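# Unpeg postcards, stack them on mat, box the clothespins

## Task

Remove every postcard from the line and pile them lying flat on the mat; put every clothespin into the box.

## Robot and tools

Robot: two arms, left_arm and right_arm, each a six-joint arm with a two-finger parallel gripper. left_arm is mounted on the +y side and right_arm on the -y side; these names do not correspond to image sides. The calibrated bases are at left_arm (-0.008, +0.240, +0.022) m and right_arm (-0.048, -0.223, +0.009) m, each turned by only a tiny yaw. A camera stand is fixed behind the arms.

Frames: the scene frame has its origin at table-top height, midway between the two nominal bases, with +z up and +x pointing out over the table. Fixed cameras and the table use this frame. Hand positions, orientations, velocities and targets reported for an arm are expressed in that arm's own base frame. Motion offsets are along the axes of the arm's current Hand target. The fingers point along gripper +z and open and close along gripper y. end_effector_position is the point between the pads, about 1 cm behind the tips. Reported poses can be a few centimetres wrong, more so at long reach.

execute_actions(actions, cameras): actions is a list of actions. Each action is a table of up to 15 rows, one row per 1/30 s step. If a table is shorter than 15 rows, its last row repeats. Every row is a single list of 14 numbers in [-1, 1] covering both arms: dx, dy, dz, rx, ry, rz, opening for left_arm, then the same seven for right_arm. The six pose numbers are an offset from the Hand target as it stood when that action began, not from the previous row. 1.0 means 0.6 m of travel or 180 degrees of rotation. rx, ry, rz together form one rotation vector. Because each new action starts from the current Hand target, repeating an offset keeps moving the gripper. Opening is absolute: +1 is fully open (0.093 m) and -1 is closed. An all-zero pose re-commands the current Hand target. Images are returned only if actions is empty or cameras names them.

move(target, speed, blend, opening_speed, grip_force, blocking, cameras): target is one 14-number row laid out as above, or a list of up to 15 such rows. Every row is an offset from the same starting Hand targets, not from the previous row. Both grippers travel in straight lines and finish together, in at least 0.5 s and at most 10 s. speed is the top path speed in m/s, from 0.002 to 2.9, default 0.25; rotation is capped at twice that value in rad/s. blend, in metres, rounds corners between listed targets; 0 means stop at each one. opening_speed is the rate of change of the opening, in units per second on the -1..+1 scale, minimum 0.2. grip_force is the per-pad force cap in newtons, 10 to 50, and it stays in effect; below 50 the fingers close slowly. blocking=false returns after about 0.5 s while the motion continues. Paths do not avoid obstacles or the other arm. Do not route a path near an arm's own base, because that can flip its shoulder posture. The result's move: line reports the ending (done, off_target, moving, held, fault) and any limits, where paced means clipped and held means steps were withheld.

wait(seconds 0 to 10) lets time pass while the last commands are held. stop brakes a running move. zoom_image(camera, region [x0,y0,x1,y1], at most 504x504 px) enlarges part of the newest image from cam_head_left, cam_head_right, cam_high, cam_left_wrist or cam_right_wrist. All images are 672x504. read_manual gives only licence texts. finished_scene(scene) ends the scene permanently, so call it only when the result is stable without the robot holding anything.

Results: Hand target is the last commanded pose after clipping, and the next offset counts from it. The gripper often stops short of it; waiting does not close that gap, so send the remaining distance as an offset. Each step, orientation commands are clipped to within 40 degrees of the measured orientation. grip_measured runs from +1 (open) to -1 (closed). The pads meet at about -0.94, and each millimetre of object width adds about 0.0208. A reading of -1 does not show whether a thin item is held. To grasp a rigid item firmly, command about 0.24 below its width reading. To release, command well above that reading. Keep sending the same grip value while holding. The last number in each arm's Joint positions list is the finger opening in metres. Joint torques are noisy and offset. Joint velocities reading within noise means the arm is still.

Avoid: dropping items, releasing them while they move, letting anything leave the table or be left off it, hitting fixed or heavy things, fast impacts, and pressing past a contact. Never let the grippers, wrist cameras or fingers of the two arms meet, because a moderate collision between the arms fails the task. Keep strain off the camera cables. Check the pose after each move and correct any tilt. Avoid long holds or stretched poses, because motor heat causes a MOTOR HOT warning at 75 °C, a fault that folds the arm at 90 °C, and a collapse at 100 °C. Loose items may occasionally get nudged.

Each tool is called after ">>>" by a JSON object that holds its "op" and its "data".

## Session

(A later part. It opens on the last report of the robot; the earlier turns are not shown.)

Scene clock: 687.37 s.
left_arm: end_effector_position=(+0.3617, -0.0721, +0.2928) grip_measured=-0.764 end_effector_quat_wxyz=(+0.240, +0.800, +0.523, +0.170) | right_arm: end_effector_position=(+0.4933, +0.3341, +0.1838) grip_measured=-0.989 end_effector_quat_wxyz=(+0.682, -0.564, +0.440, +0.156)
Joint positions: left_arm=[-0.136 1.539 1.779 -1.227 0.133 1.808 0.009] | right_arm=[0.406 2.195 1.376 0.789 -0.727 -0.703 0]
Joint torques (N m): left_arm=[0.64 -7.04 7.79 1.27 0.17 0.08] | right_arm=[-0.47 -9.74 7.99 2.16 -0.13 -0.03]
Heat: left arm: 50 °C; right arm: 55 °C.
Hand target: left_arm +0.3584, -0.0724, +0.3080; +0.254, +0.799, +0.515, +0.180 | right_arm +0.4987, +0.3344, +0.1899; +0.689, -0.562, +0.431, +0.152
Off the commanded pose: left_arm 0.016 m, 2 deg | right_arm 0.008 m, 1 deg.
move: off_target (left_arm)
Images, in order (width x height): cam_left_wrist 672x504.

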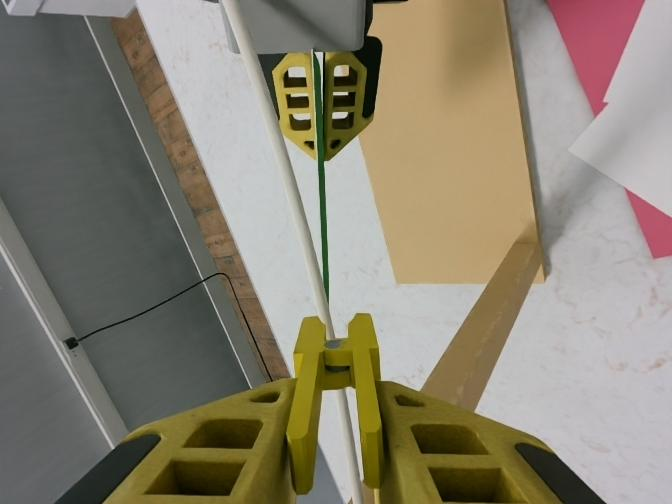

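>>> {"op": "move", "data": {"target": [[0,0,-0.05,0,0,0,-0.95,0,0,0,0,0,0,-1],[0.044,-0.094,-0.217,0,0,0,-0.95,0.036,0.087,-0.025,0,0,0,-1],[0.044,-0.094,-0.217,0,0,0,-0.95,-0.139,0.32,-0.151,0,0,0,-1],[0.044,-0.094,-0.217,0,0,0,-0.95,-0.164,0.171,-0.357,0,0,0,-1],[0.044,-0.094,-0.217,0,0,0,-0.95,-0.164,0.044,-0.852,0,0,0,-1]], "speed": [0.15,0.2,0.2,0.25,0.3], "blend": [0.01,0.02,0.03,0.04,0], "cameras": ["cam_head_left","cam_right_wrist","cam_left_wrist"]}}

Scene clock: 712.33 s.
left_arm: end_effector_position=(+0.2577, +0.0005, +0.3848) grip_measured=-0.764 end_effector_quat_wxyz=(+0.274, +0.778, +0.514, +0.235) | right_arm: end_effector_position=(+0.2093, -0.0933, +0.2474) grip_measured=-0.989 end_effector_quat_wxyz=(+0.696, -0.341, +0.617, -0.136)
Joint positions: left_arm=[0.21 1.305 1.973 -1.562 0.322 2.07 0.009] | right_arm=[-1.245 0.862 0.25 0.948 -1.556 -0.362 0]
Joint torques (N m): left_arm=[0.77 -2.11 3.3 1.37 0.27 0.07] | right_arm=[-0.59 -1.17 6.27 1.25 0.08 0.11]
Heat: left arm: 52 °C; right arm: 55 °C.
Hand target: left_arm +0.2564, -0.0004, +0.3804; +0.254, +0.799, +0.515, +0.179 | right_arm +0.2069, -0.0932, +0.2507; +0.697, -0.534, +0.465, +0.109
Off the commanded pose: left_arm 0.005 m, 7 deg | right_arm 0.004 m, 47 deg; orientation clipped.
joint sent to its limit (left arm) — joint 4 (wrist pitch), lower limit; joint 6 (wrist roll), upper limit. The joint targets are off in orientation, not in position.
joint sent to its limit (right arm) — joint 5 (wrist yaw), lower limit. The joint targets are off in orientation, not in position.
move: off_target (left_arm, right_arm); limits=paced
Images, in order (width x height): cam_head_left 672x504, cam_left_wrist 672x504, cam_right_wrist 672x504.

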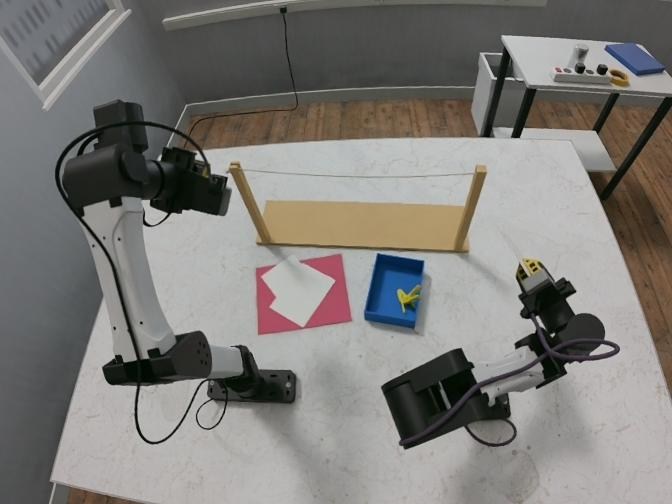

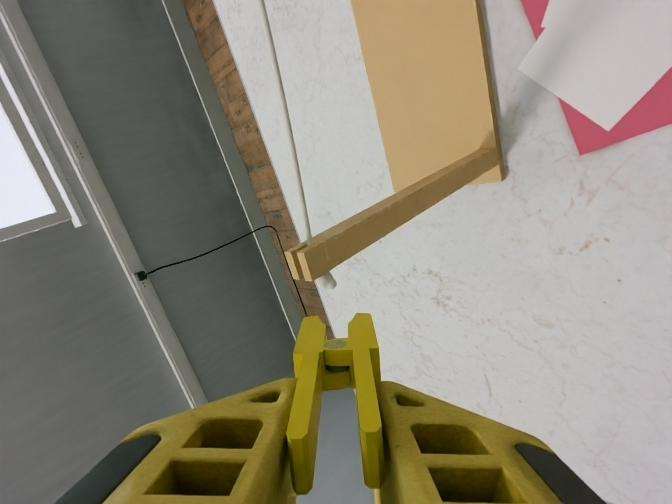

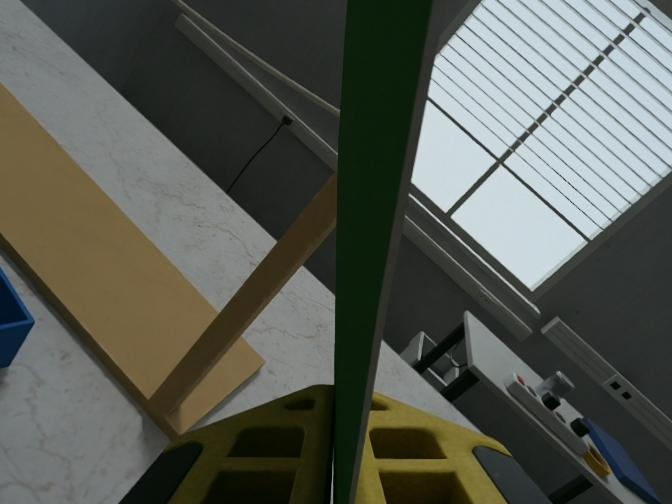

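>>> {"op": "move", "data": {"target": [[-0.549,-0.1065,0.421,0.09,-0.009,0.002,-0.95,0,0,0,0,0,0,-1],[-0.553,-0.195,0.542,0.09,-0.009,0.002,-0.95,0,0,0,0,0,0,-1],[-0.553,-0.195,0.542,0.09,-0.009,0.002,-0.1,0,0,0,0,0,0,-1],[-0.549,-0.1065,0.421,0.09,-0.009,0.002,-0.1,0,0,0,0,0,0,-1],[-0.2,0,0.15,0.09,-0.009,0.002,-0.1,0,0,0,0,0,0,-1]], "speed": [0.3,0.15,0.1,0.2,0.3], "opening_speed": 1, "blend": [0,0,0,0.03,0], "cameras": ["cam_head_left"]}}

Scene clock: 729.43 s.
left_arm: end_effector_position=(+0.2605, -0.1304, +0.2975) grip_measured=-0.101 end_effector_quat_wxyz=(+0.159, +0.826, +0.530, +0.109) | right_arm: end_effector_position=(+0.2092, -0.0933, +0.2474) grip_measured=-0.989 end_effector_quat_wxyz=(+0.696, -0.340, +0.618, -0.134)
Joint positions: left_arm=[-0.482 1.472 1.848 -1.56 -0.03 1.524 0.04] | right_arm=[-1.245 0.862 0.25 0.948 -1.556 -0.357 0]
Joint torques (N m): left_arm=[0.58 -5.16 6.39 0.95 0.07 0.07] | right_arm=[-0.61 -1.11 6.22 1.29 0.08 0.09]
Heat: left arm: 51 °C; right arm: 53 °C.
Hand target: left_arm +0.2572, -0.1299, +0.3049; +0.146, +0.831, +0.529, +0.095 | right_arm +0.2069, -0.0932, +0.2506; +0.697, -0.534, +0.465, +0.109
Off the commanded pose: left_arm 0.008 m, 2 deg | right_arm 0.004 m, 40 deg.
joint sent to its limit (left arm) — joint 4 (wrist pitch), lower limit. The joint targets are off in orientation, not in position.
joint sent to its limit (right arm) — joint 5 (wrist yaw), lower limit. The joint targets are off in orientation, not in position.
move: off_target (right_arm)
Images, in order (width x height): cam_head_left 672x504.

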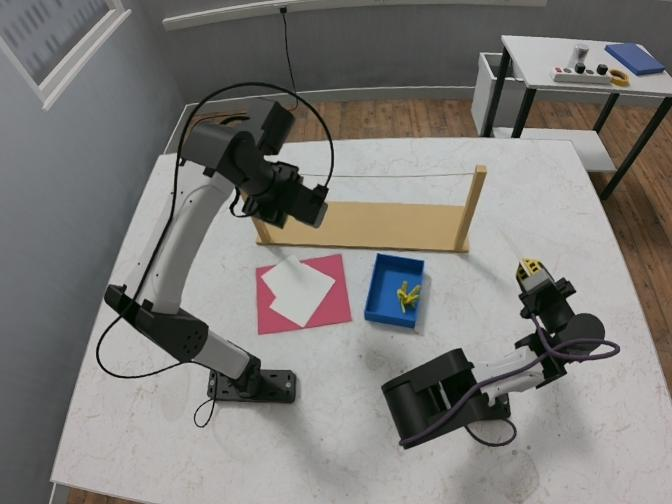

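>>> {"op": "zoom_image", "data": {"camera": "cam_head_left", "region": [240, 240, 370, 350]}}

Scaled by 3.877.

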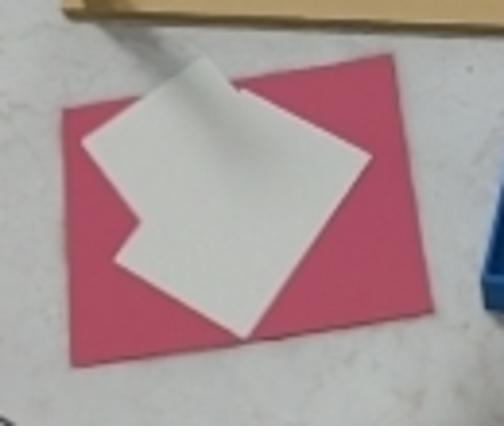

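>>> {"op": "move", "data": {"target": [[0.1965,-0.0435,-0.1485,0,0,0,-1,0,0,0,0,0,0,-1],[0.1965,-0.0435,-0.1485,0,0,0,-1,-0.073,0.0857,0.407,-0.055,0.05,-0.13,-1],[0.1965,-0.0435,-0.1485,0,0,0,-1,-0.017,0.353,0.697,-0.109,0.0995,-0.263,-1]], "speed": [0.3,0.3,0.25], "blend": [0.05,0.05,0], "cameras": ["cam_head_left","cam_right_wrist"]}}

Scene clock: 771.90 s.
left_arm: end_effector_position=(+0.2623, +0.0012, +0.3704) grip_measured=-0.982 end_effector_quat_wxyz=(+0.221, +0.787, +0.524, +0.237) | right_arm: end_effector_position=(+0.2805, +0.3417, +0.1094) grip_measured=-0.989 end_effector_quat_wxyz=(-0.491, +0.801, -0.293, +0.177)
Joint positions: left_arm=[0.111 1.322 1.955 -1.562 0.166 2.022 0] | right_arm=[0.888 1.606 0.691 0.443 0.012 -1.559 0]
Joint torques (N m): left_arm=[0.79 -3.55 6.17 1.35 0.18 0.07] | right_arm=[0.09 -5.05 7.77 2.44 -0.02 -0.02]
Heat: left arm: 50 °C; right arm: 52 °C.
Hand target: left_arm +0.2570, +0.0000, +0.3800; +0.145, +0.831, +0.529, +0.095 | right_arm +0.2866, +0.3501, +0.1204; -0.506, +0.792, -0.288, +0.184
Off the commanded pose: left_arm 0.011 m, 19 deg | right_arm 0.015 m, 2 deg.
joint sent to its limit (left arm) — joint 4 (wrist pitch), lower limit. The joint targets are off in orientation, not in position.
move: off_target (left_arm, right_arm)
Images, in order (width x height): cam_head_left 672x504, cam_right_wrist 672x504.

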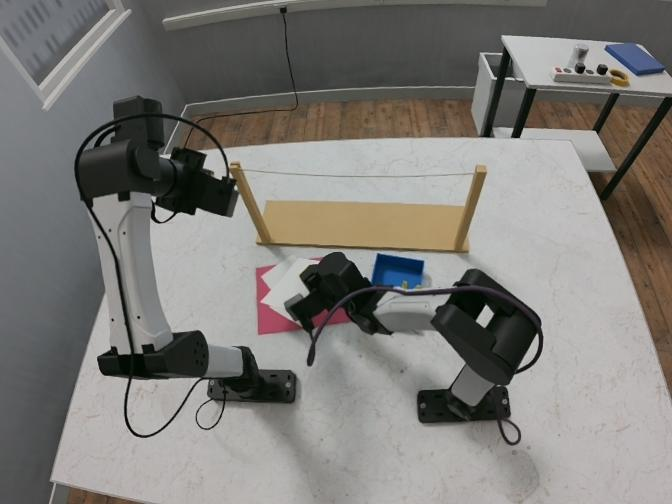

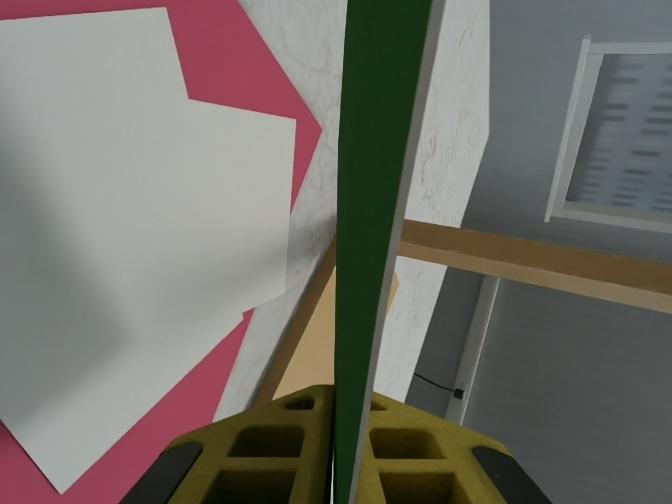

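>>> {"op": "move", "data": {"target": [0,0,0,0,0,0,-1,0,0.133,0.06,0,0,0,-1], "speed": 0.15, "cameras": ["cam_head_left","cam_high"]}}

>>> {"op": "zoom_image", "data": {"camera": "cam_head_left", "region": [230, 230, 380, 360]}}

Scene clock: 778.40 s.
left_arm: end_effector_position=(+0.2623, +0.0012, +0.3704) grip_measured=-0.982 end_effector_quat_wxyz=(+0.221, +0.787, +0.524, +0.237) | right_arm: end_effector_position=(+0.2872, +0.3493, +0.0354) grip_measured=-0.989 end_effector_quat_wxyz=(-0.505, +0.792, -0.290, +0.183)
Joint positions: left_arm=[0.111 1.322 1.955 -1.562 0.166 2.022 0] | right_arm=[0.888 1.934 0.613 0.886 0.015 -1.561 0]
Joint torques (N m): left_arm=[0.77 -3.55 6.17 1.35 0.18 0.07] | right_arm=[0.12 -6.26 3.59 2.41 -0.05 -0.02]
Heat: left arm: 50 °C; right arm: 51 °C.
Hand target: left_arm +0.2570, +0.0000, +0.3800; +0.145, +0.831, +0.529, +0.095 | right_arm +0.2861, +0.3494, +0.0328; -0.506, +0.792, -0.288, +0.184
Off the commanded pose: left_arm 0.011 m, 19 deg | right_arm 0.003 m, 0 deg.
joint sent to its limit (left arm) — joint 4 (wrist pitch), lower limit. The joint targets are off in orientation, not in position.
move: off_target (left_arm)
Images, in order (width x height): cam_head_left 672x504, cam_high 672x504.

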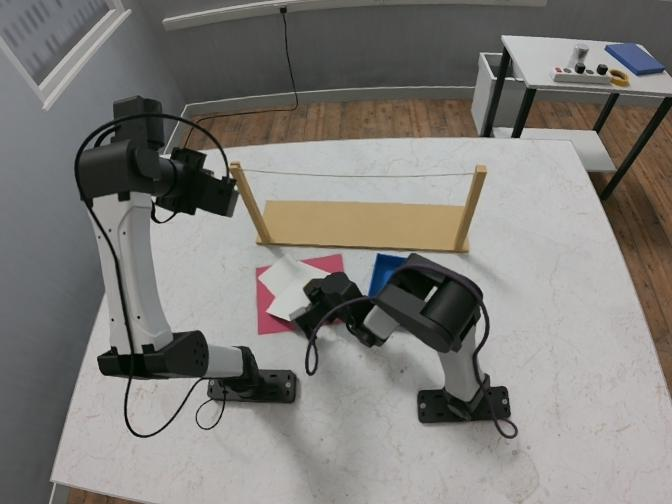

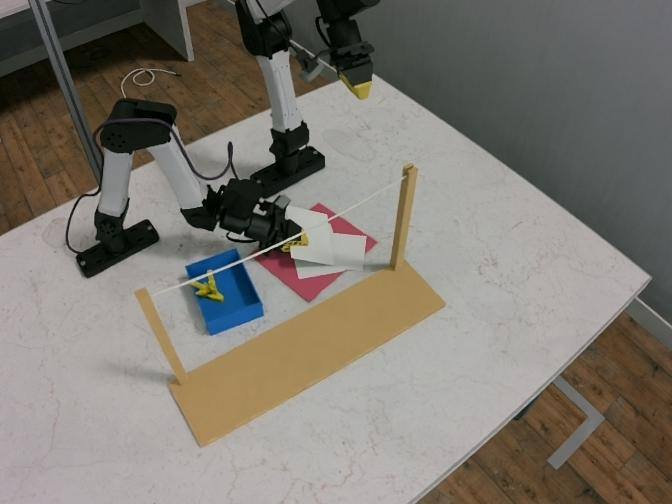

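Scaled by 3.360.

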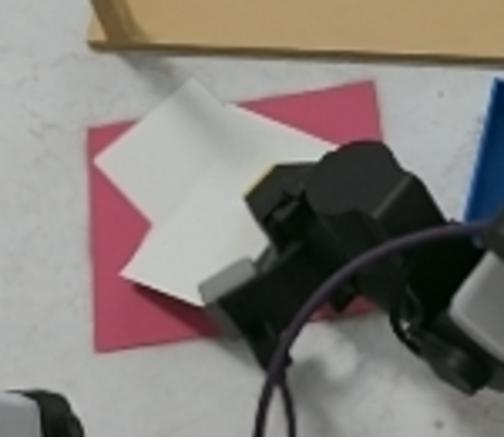

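>>> {"op": "move", "data": {"target": [[-0.114,-0.111,0.492,0.059,-0.058,-0.633,-1,0,0,0,0,0,0,-1]], "speed": 0.25, "cameras": ["cam_head_left","cam_high","cam_left_wrist"]}}

Scene clock: 792.50 s.
left_arm: end_effector_position=(+0.2633, -0.0765, +0.0833) grip_measured=-0.983 end_effector_quat_wxyz=(+0.134, +0.028, +0.976, -0.170) | right_arm: end_effector_position=(+0.2872, +0.3493, +0.0355) grip_measured=-0.989 end_effector_quat_wxyz=(-0.506, +0.792, -0.290, +0.184)
Joint positions: left_arm=[-0.088 1.324 0.832 -0.778 0.321 -0.079 0] | right_arm=[0.888 1.934 0.613 0.886 0.015 -1.561 0]
Joint torques (N m): left_arm=[0.61 -3.74 4.53 1.18 0.25 -0.05] | right_arm=[0.09 -6.26 3.62 2.4 -0.05 -0.02]
Heat: left arm: 50 °C; right arm: 50 °C.
Hand target: left_arm +0.2632, -0.0774, +0.0796; +0.133, +0.023, +0.975, -0.176 | right_arm +0.2861, +0.3494, +0.0329; -0.506, +0.792, -0.288, +0.184
Off the commanded pose: left_arm 0.004 m, 1 deg | right_arm 0.003 m, 0 deg.
move: done
Images, in order (width x height): cam_head_left 672x504, cam_high 672x504, cam_left_wrist 672x504.

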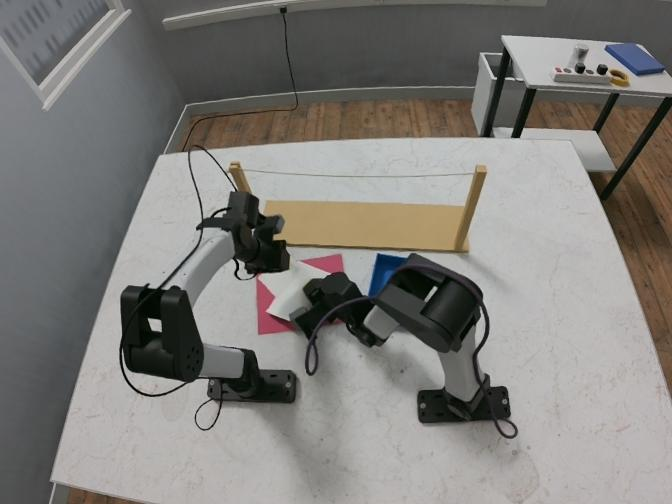

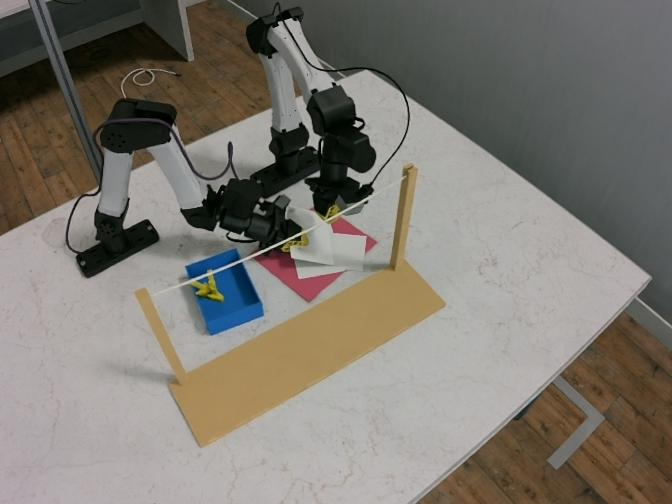

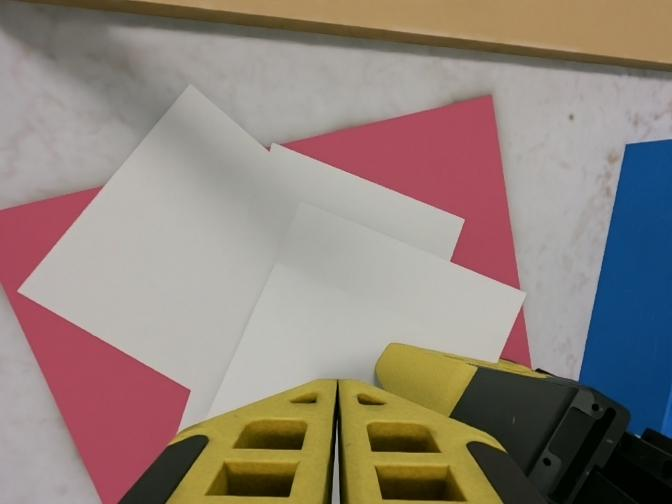

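>>> {"op": "move", "data": {"target": [[-0.032,0.0265,0,0,0,0,-1,0.012,-0.024,0.036,0,0,0,-1]], "speed": 0.08, "cameras": ["cam_left_wrist"]}}

Scene clock: 803.00 s.
left_arm: end_effector_position=(+0.2715, -0.0615, +0.0714) grip_measured=-0.983 end_effector_quat_wxyz=(+0.116, +0.017, +0.978, -0.171) | right_arm: end_effector_position=(+0.3044, +0.3605, +0.0358) grip_measured=-0.989 end_effector_quat_wxyz=(-0.503, +0.792, -0.291, +0.188)
Joint positions: left_arm=[-0.02 1.403 0.854 -0.778 0.34 -0.026 0] | right_arm=[0.874 1.977 0.699 0.84 0.011 -1.571 0]
Joint torques (N m): left_arm=[0.66 -3.85 7.91 1 0.26 0.1] | right_arm=[-0.61 -6.78 5.85 2.14 -0.27 0.01]
Heat: left arm: 49 °C; right arm: 49 °C.
Hand target: left_arm +0.2832, -0.0625, +0.0794; +0.133, +0.023, +0.975, -0.176 | right_arm +0.3080, +0.3644, +0.0368; -0.506, +0.792, -0.288, +0.184
Off the commanded pose: left_arm 0.014 m, 2 deg | right_arm 0.005 m, 1 deg.
move: off_target (left_arm)
Images, in order (width x height): cam_left_wrist 672x504.

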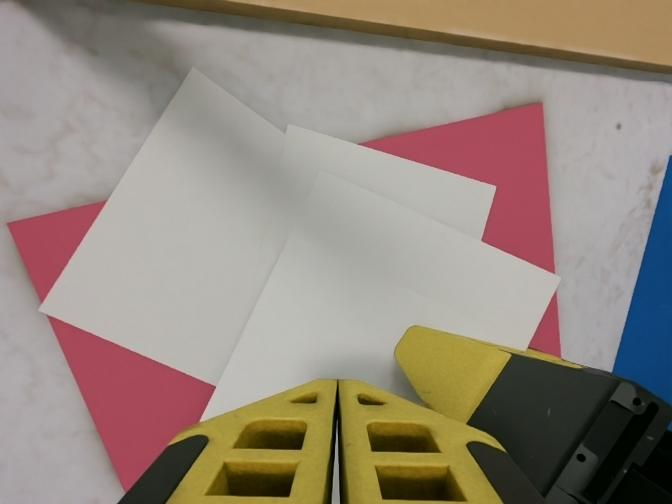

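>>> {"op": "move", "data": {"target": [[0.042,0.0535,0.1455,0,0,0,-1,0,0,0,0,0,0,-1],[0.042,0.0535,0.1455,0,0,0,-1,0,0,0,0,0,0,-0.3],[0.042,0.0535,0.1455,0,0,0,-1,0,0.055,-0.14,0,0,0,-0.3]], "speed": [0.08,0.1,0.3], "opening_speed": 0.8, "cameras": ["cam_head_left","cam_left_wrist"]}}

Scene clock: 822.47 s.
left_arm: end_effector_position=(+0.2896, -0.0680, -0.0066) grip_measured=-0.983 end_effector_quat_wxyz=(+0.143, +0.025, +0.971, -0.191) | right_arm: end_effector_position=(+0.2508, +0.2928, +0.0314) grip_measured=-0.302 end_effector_quat_wxyz=(-0.491, +0.799, -0.291, +0.187)
Joint positions: left_arm=[-0.018 1.612 0.665 -0.324 0.382 -0.025 0] | right_arm=[0.866 1.765 0.353 0.948 0.008 -1.582 0.031]
Joint torques (N m): left_arm=[0.39 -4.18 3.15 1.11 -0.17 0.1] | right_arm=[-0.17 -7.95 3.29 2.24 -0.24 0.08]
Heat: left arm: 50 °C; right arm: 48 °C.
Hand target: left_arm +0.2839, -0.0628, -0.0170; +0.133, +0.023, +0.975, -0.176 | right_arm +0.2501, +0.2955, +0.0423; -0.506, +0.792, -0.288, +0.184
Off the commanded pose: left_arm 0.013 m, 2 deg | right_arm 0.011 m, 2 deg.
move: off_target (left_arm, right_arm); target 2's new opening was sent with right_arm's hand 0.010 m and 3 deg from that target
Images, in order (width x height): cam_head_left 672x504, cam_left_wrist 672x504.

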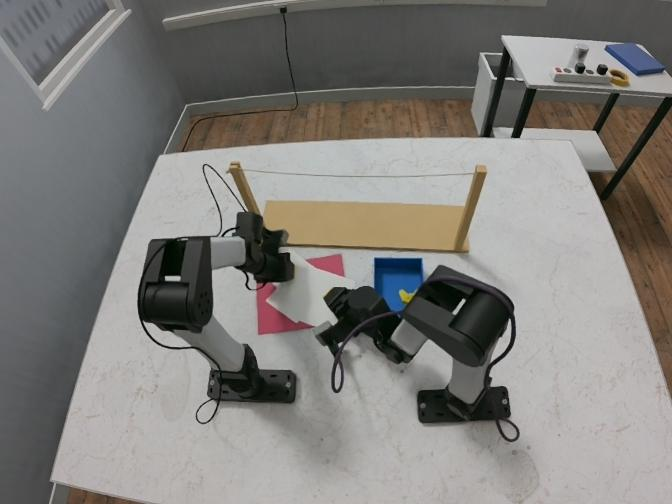

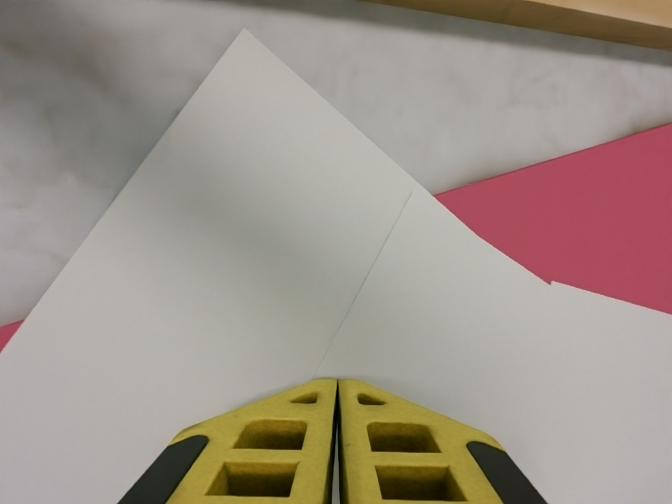

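>>> {"op": "move", "data": {"target": [[0,0,0,0,0,0,-1,0,0.03,-0.11,0,0,0,-0.3],[0,0,0,0,0,0,-1,-0.05,-0.1,-0.2,0,0,0,-0.3]], "speed": [0.25,0.25], "blend": [0.02,0], "cameras": ["cam_head_left","cam_left_wrist"]}}

>>> {"op": "zoom_image", "data": {"camera": "cam_head_left", "region": [230, 230, 380, 360]}}

Scene clock: 831.70 s.
left_arm: end_effector_position=(+0.2896, -0.0680, -0.0066) grip_measured=-0.983 end_effector_quat_wxyz=(+0.143, +0.025, +0.971, -0.191) | right_arm: end_effector_position=(+0.1706, +0.2444, +0.1311) grip_measured=-0.302 end_effector_quat_wxyz=(-0.490, +0.802, -0.287, +0.183)
Joint positions: left_arm=[-0.018 1.612 0.665 -0.324 0.382 -0.025 0] | right_arm=[1.054 0.819 0.318 0.025 0.164 -1.5 0.031]
Joint torques (N m): left_arm=[0.39 -4.16 3.15 1.11 -0.17 0.09] | right_arm=[0.32 -0.95 9.24 2.21 0.05 0.11]
Heat: left arm: 50 °C; right arm: 48 °C.
Hand target: left_arm +0.2839, -0.0628, -0.0170; +0.133, +0.023, +0.975, -0.176 | right_arm +0.1733, +0.2507, +0.1471; -0.506, +0.792, -0.288, +0.184
Off the commanded pose: left_arm 0.013 m, 2 deg | right_arm 0.017 m, 2 deg.
move: off_target (left_arm, right_arm)
Images, in order (width x height): cam_head_left 672x504, cam_left_wrist 672x504.

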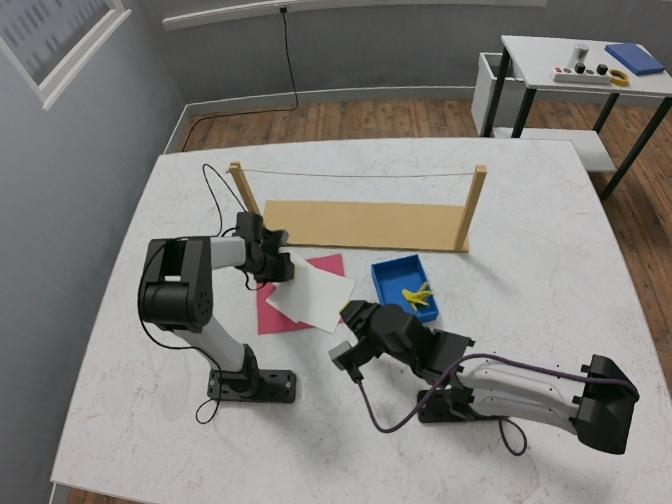

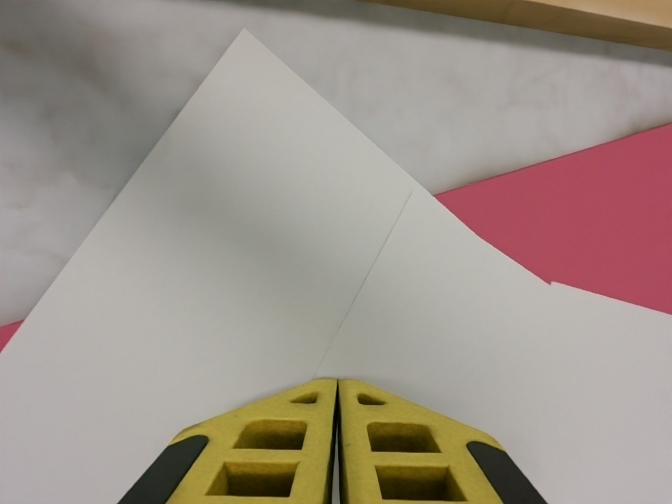

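Scaled by 3.360.

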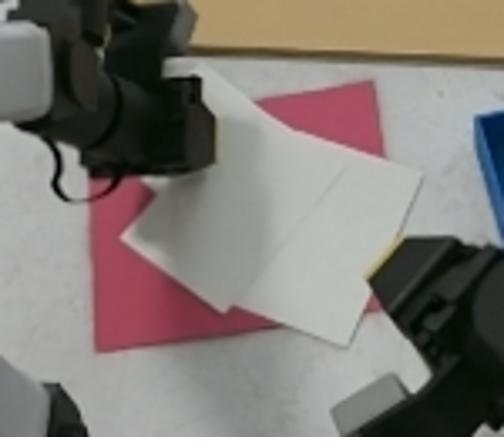

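>>> {"op": "move", "data": {"target": [0.03,0.04,-0.15,0,0,0,-1,0,-0.05,-0.05,0,0,0,-0.3], "speed": 0.25, "cameras": ["cam_head_left","cam_left_wrist","cam_right_wrist"]}}

>>> {"op": "zoom_image", "data": {"camera": "cam_head_left", "region": [230, 230, 380, 360]}}

>>> {"op": "zoom_image", "data": {"camera": "cam_right_wrist", "region": [0, 0, 500, 400]}}

Scene clock: 844.80 s.
left_arm: end_effector_position=(+0.2381, -0.0104, +0.0406) grip_measured=-0.983 end_effector_quat_wxyz=(+0.118, +0.018, +0.977, -0.174) | right_arm: end_effector_position=(+0.1630, +0.2363, +0.1712) grip_measured=-0.302 end_effector_quat_wxyz=(-0.489, +0.803, -0.288, +0.183)
Joint positions: left_arm=[0.234 1.362 0.695 -0.753 0.398 0.24 0] | right_arm=[1.072 0.715 0.456 -0.221 0.18 -1.491 0.031]
Joint torques (N m): left_arm=[0.77 -4.7 7.62 0.55 0.32 0.12] | right_arm=[0.36 -1.21 8.87 2.21 0.07 0.08]
Heat: left arm: 49 °C; right arm: 50 °C.
Hand target: left_arm +0.2462, -0.0090, +0.0515; +0.133, +0.023, +0.975, -0.176 | right_arm +0.1639, +0.2396, +0.1868; -0.506, +0.792, -0.288, +0.184
Off the commanded pose: left_arm 0.014 m, 2 deg | right_arm 0.016 m, 2 deg.
move: off_target (left_arm, right_arm)
Images, in order (width x height): cam_head_left 672x504, cam_left_wrist 672x504, cam_right_wrist 672x504.

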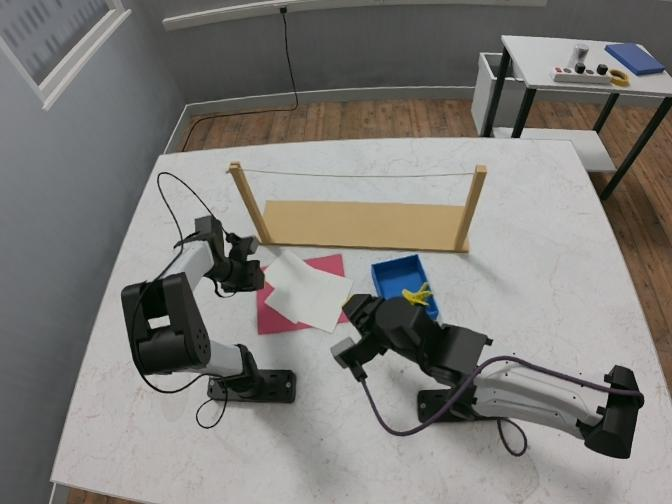

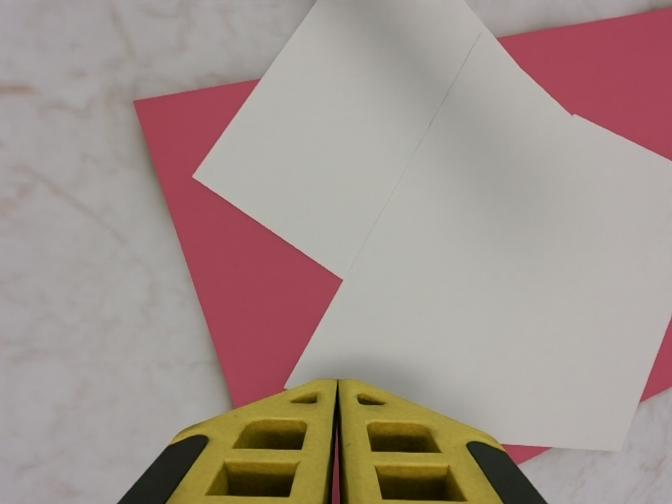

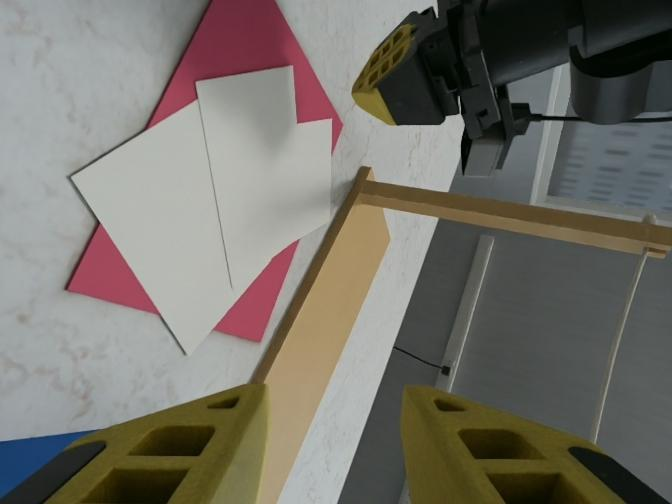

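Scaled by 3.360.

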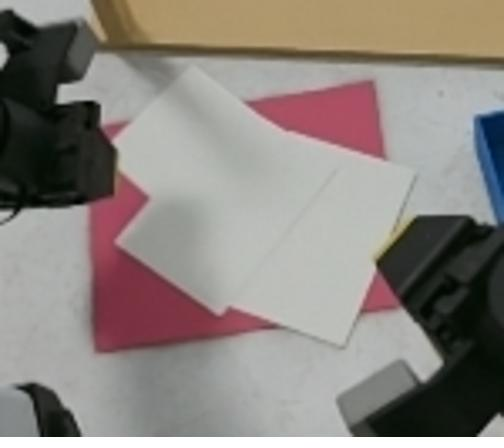

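Scaled by 1.008.

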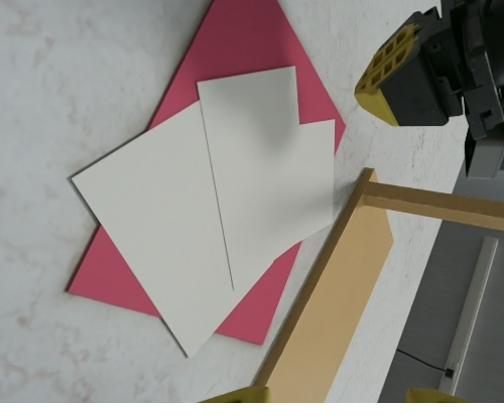

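>>> {"op": "move", "data": {"target": [[0.048,0.04,0.0,0,0,0,-1,0.077,0.126,0.232,-0.037,0.365,0.663,-1],[0.048,-0.009,0.114,0,0,0,-1,0.077,0.126,0.232,-0.037,0.365,0.663,-1],[0.048,-0.009,0.114,0,0,0,-1,0.077,0.221,0.276,-0.037,0.365,0.663,-1],[0.048,-0.009,0.114,0,0,0,-1,0.0425,0.1815,0.36,-0.037,0.365,0.663,-1],[0.048,-0.009,0.114,0,0,0,-1,0.0425,0.06,0.303,-0.037,0.365,0.663,-1]], "speed": [0.25,0.08,0.08,0.06,0.15], "cameras": ["cam_head_left","cam_right_wrist","cam_left_wrist"]}}

>>> {"op": "zoom_image", "data": {"camera": "cam_head_left", "region": [230, 230, 380, 360]}}

Scene clock: 881.30 s.
left_arm: end_effector_position=(+0.2423, -0.0394, -0.0074) grip_measured=-0.983 end_effector_quat_wxyz=(+0.147, +0.027, +0.971, -0.185) | right_arm: end_effector_position=(+0.2780, +0.3286, +0.0543) grip_measured=-0.990 end_effector_quat_wxyz=(+0.159, -0.006, +0.987, -0.027)
Joint positions: left_arm=[0.114 1.436 0.503 -0.382 0.407 0.117 0] | right_arm=[0.982 2.083 1.618 -0.968 0.293 0.949 0]
Joint torques (N m): left_arm=[-0.23 -2.96 3.14 0.97 -0.08 -0.03] | right_arm=[0.25 -13.3 7.34 0.58 0.14 0.05]
Heat: left arm: 52 °C; right arm: 54 °C.
Hand target: left_arm +0.2351, -0.0379, -0.0162; +0.133, +0.023, +0.975, -0.176 | right_arm +0.2799, +0.3378, +0.0778; +0.173, +0.000, +0.985, +0.001
Off the commanded pose: left_arm 0.011 m, 2 deg | right_arm 0.025 m, 4 deg.
move: off_target (left_arm, right_arm)
Images, in order (width x height): cam_head_left 672x504, cam_left_wrist 672x504, cam_right_wrist 672x504.

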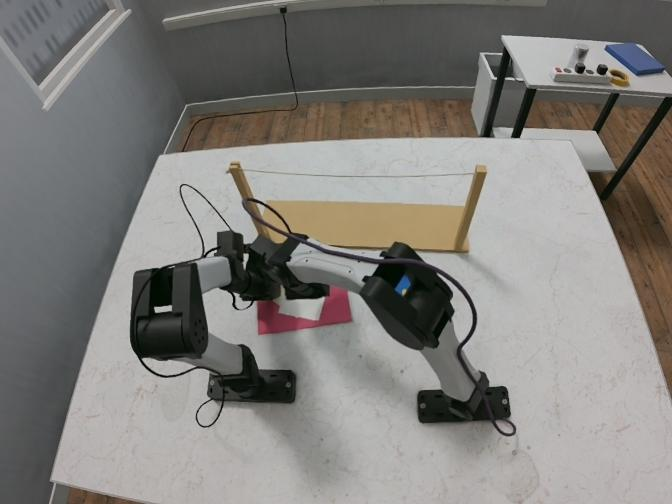

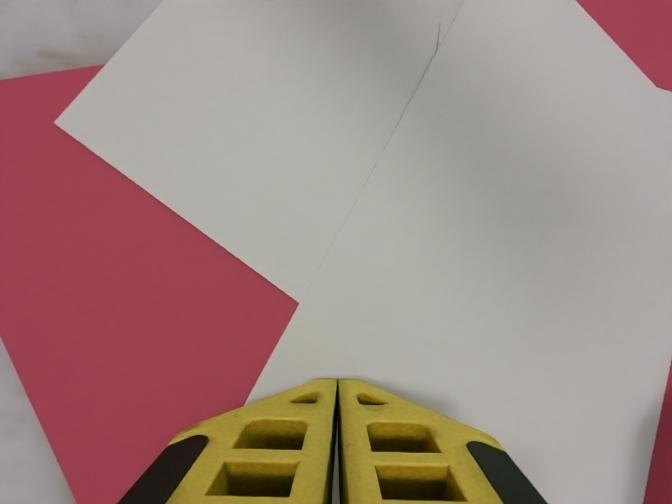

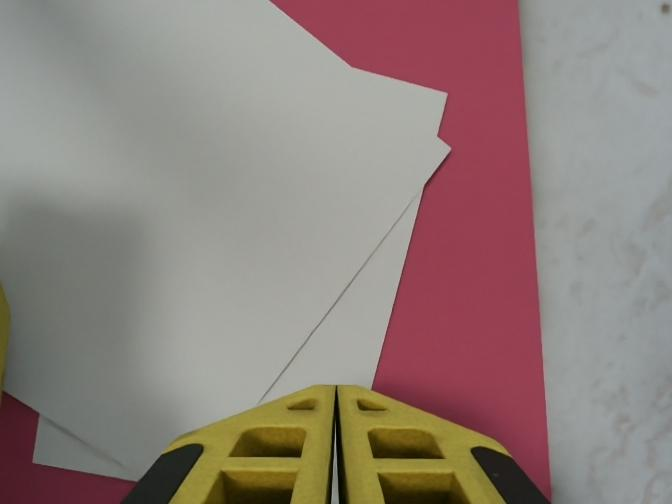

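Scaled by 3.360.

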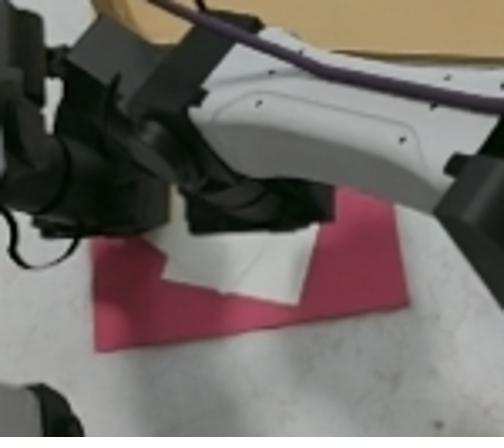

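>>> {"op": "move", "data": {"target": [[-0.022,-0.028,-0.075,0,0,0,-1,0,0.05,0,0,0,0,-1],[-0.135,0.009,-0.056,0,0,0,-1,0.0695,0.05,0.118,0,0,0,-1],[-0.111,0.039,0.024,0,0,0,-1,0.0695,0.05,0.118,0,0,0,-1],[-0.052,0.033,0.0085,0,0,0,-1,0.0695,0.05,0.118,0,0,0,-1],[-0.079,-0.001,-0.082,0,0,0,-1,0.0695,0.05,0.118,0,0,0,-1]], "speed": [0.12,0.1,0.08,0.06,0.15], "cameras": ["cam_high","cam_left_wrist","cam_right_wrist"]}}

Scene clock: 901.63 s.
left_arm: end_effector_position=(+0.2393, -0.0394, -0.0065) grip_measured=-0.983 end_effector_quat_wxyz=(+0.142, +0.026, +0.972, -0.184) | right_arm: end_effector_position=(+0.2778, +0.3349, +0.0616) grip_measured=-0.990 end_effector_quat_wxyz=(+0.162, -0.006, +0.987, -0.020)
Joint positions: left_arm=[0.114 1.426 0.503 -0.401 0.405 0.117 0] | right_arm=[0.99 2.083 1.646 -0.982 0.292 0.956 0]
Joint torques (N m): left_arm=[0.28 -3.66 4.66 0.94 0.2 0.03] | right_arm=[-0.23 -9.83 5.34 0.63 0.22 -0.06]
Heat: left arm: 49 °C; right arm: 54 °C.
Hand target: left_arm +0.2402, -0.0394, -0.0068; +0.144, +0.027, +0.972, -0.184 (not the last commanded pose) | right_arm +0.2778, +0.3342, +0.0615; +0.162, -0.006, +0.987, -0.021 (not the last commanded pose)
Off the commanded pose: left_arm 0.059 m, 2 deg | right_arm 0.074 m, 3 deg.
move: held (left_arm, right_arm; a check stopped the path); path passed 0 of 5 targets; limits=held
pose unreachable (left arm): on one or more control steps of this call, first in action 0 (counted from 0), this arm could not follow its commanded pose, so it was not sent that pose on those steps. It may still have moved: this result reports where it is.
cause: moving toward the commanded pose would bring a part of the arm too close to another arm (this arm's wrist (the part past joint 4) and the right arm's wrist (the part past joint 4), along the way the arms are being sent, or toward where that arm still pushes).
pose unreachable (right arm): on one or more control steps of this call, first in action 0 (counted from 0), this arm could not follow its commanded pose, so it was not sent that pose on those steps. It may still have moved: this result reports where it is.
cause: moving toward the commanded pose would bring a part of the arm too close to another arm (this arm's wrist (the part past joint 4) and the left arm's wrist (the part past joint 4), at the place that arm was heading or pushing toward when its own hold began).
Images, in order (width x height): cam_high 672x504, cam_left_wrist 672x504, cam_right_wrist 672x504.

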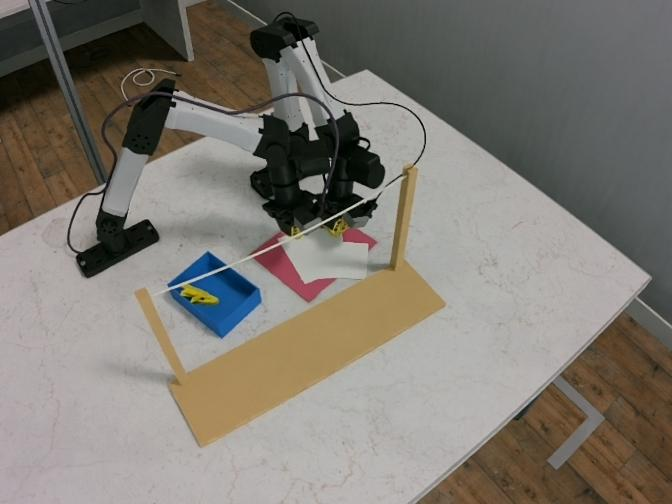

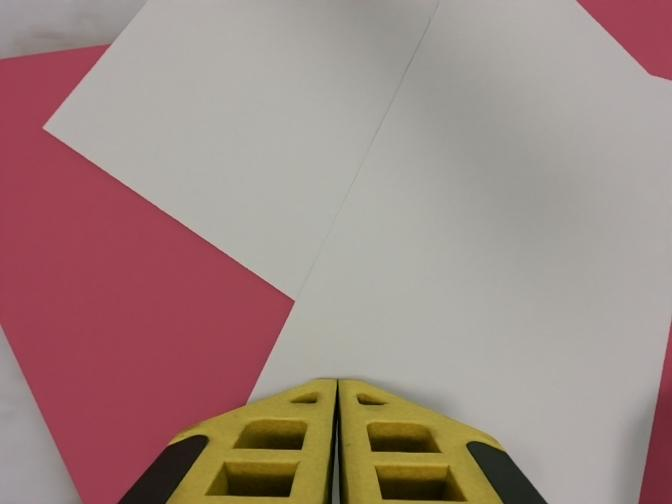

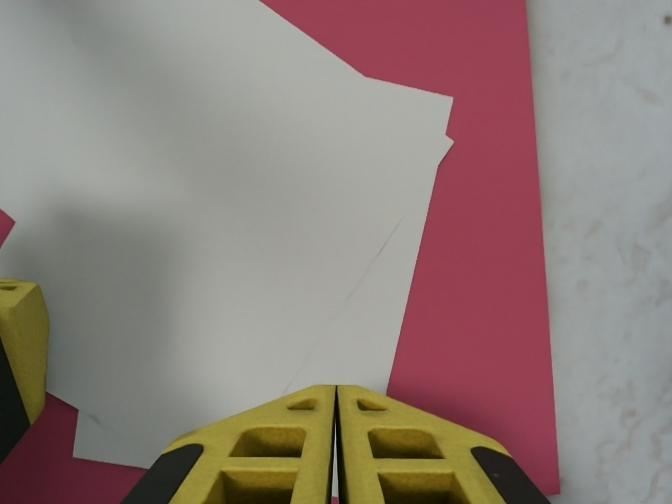

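>>> {"op": "move", "data": {"target": [[0,0,0,0,0,0,-1,0,-0.06,-0.03,-0.128,0.017,0.009,-1],[-0.022,-0.028,-0.075,0,0,0,-1,0,-0.06,-0.03,-0.128,0.017,0.009,-1],[-0.126,0.016,-0.037,0,0,0,-1,0.049,0.0275,0.093,-0.128,0.017,0.009,-1],[-0.104,0.044,0.0365,0,0,0,-1,0.049,0.0275,0.093,-0.128,0.017,0.009,-1],[-0.0445,0.038,0.021,0,0,0,-1,0.049,0.0275,0.093,-0.128,0.017,0.009,-1],[-0.0715,0.004,-0.07,0,0,0,-1,0.049,0.0275,0.093,-0.128,0.017,0.009,-1]], "speed": [0.15,0.15,0.1,0.08,0.06,0.15], "cameras": ["cam_high","cam_left_wrist","cam_right_wrist"]}}

Scene clock: 923.27 s.
left_arm: end_effector_position=(+0.2639, -0.0263, +0.0338) grip_measured=-0.983 end_effector_quat_wxyz=(+0.132, +0.023, +0.972, -0.193) | right_arm: end_effector_position=(+0.2710, +0.3502, +0.0119) grip_measured=-0.990 end_effector_quat_wxyz=(+0.139, -0.024, +0.970, +0.196)
Joint positions: left_arm=[0.17 1.452 0.719 -0.64 0.432 0.173 0] | right_arm=[0.898 1.942 1.146 -0.291 -0.037 0.857 0]
Joint torques (N m): left_arm=[0.77 -5.63 7.04 0.64 0.08 0.11] | right_arm=[0.43 -5.87 5.5 1.25 0.12 0]
Heat: left arm: 49 °C; right arm: 52 °C.
Hand target: left_arm +0.2702, -0.0218, +0.0423; +0.144, +0.027, +0.972, -0.184 | right_arm +0.2678, +0.3479, -0.0014; +0.131, -0.023, +0.975, +0.179
Off the commanded pose: left_arm 0.011 m, 2 deg | right_arm 0.014 m, 2 deg.
move: off_target (left_arm, right_arm)
Images, in order (width x height): cam_high 672x504, cam_left_wrist 672x504, cam_right_wrist 672x504.

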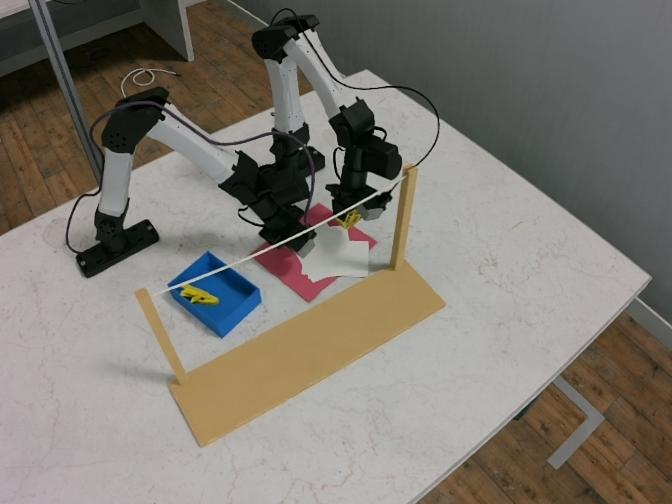

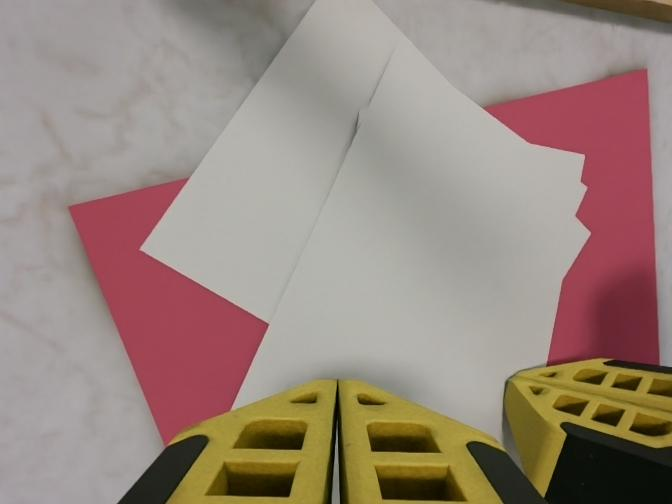

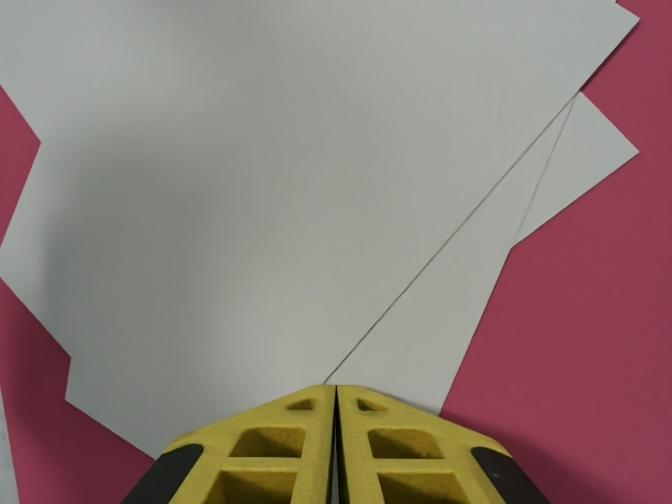

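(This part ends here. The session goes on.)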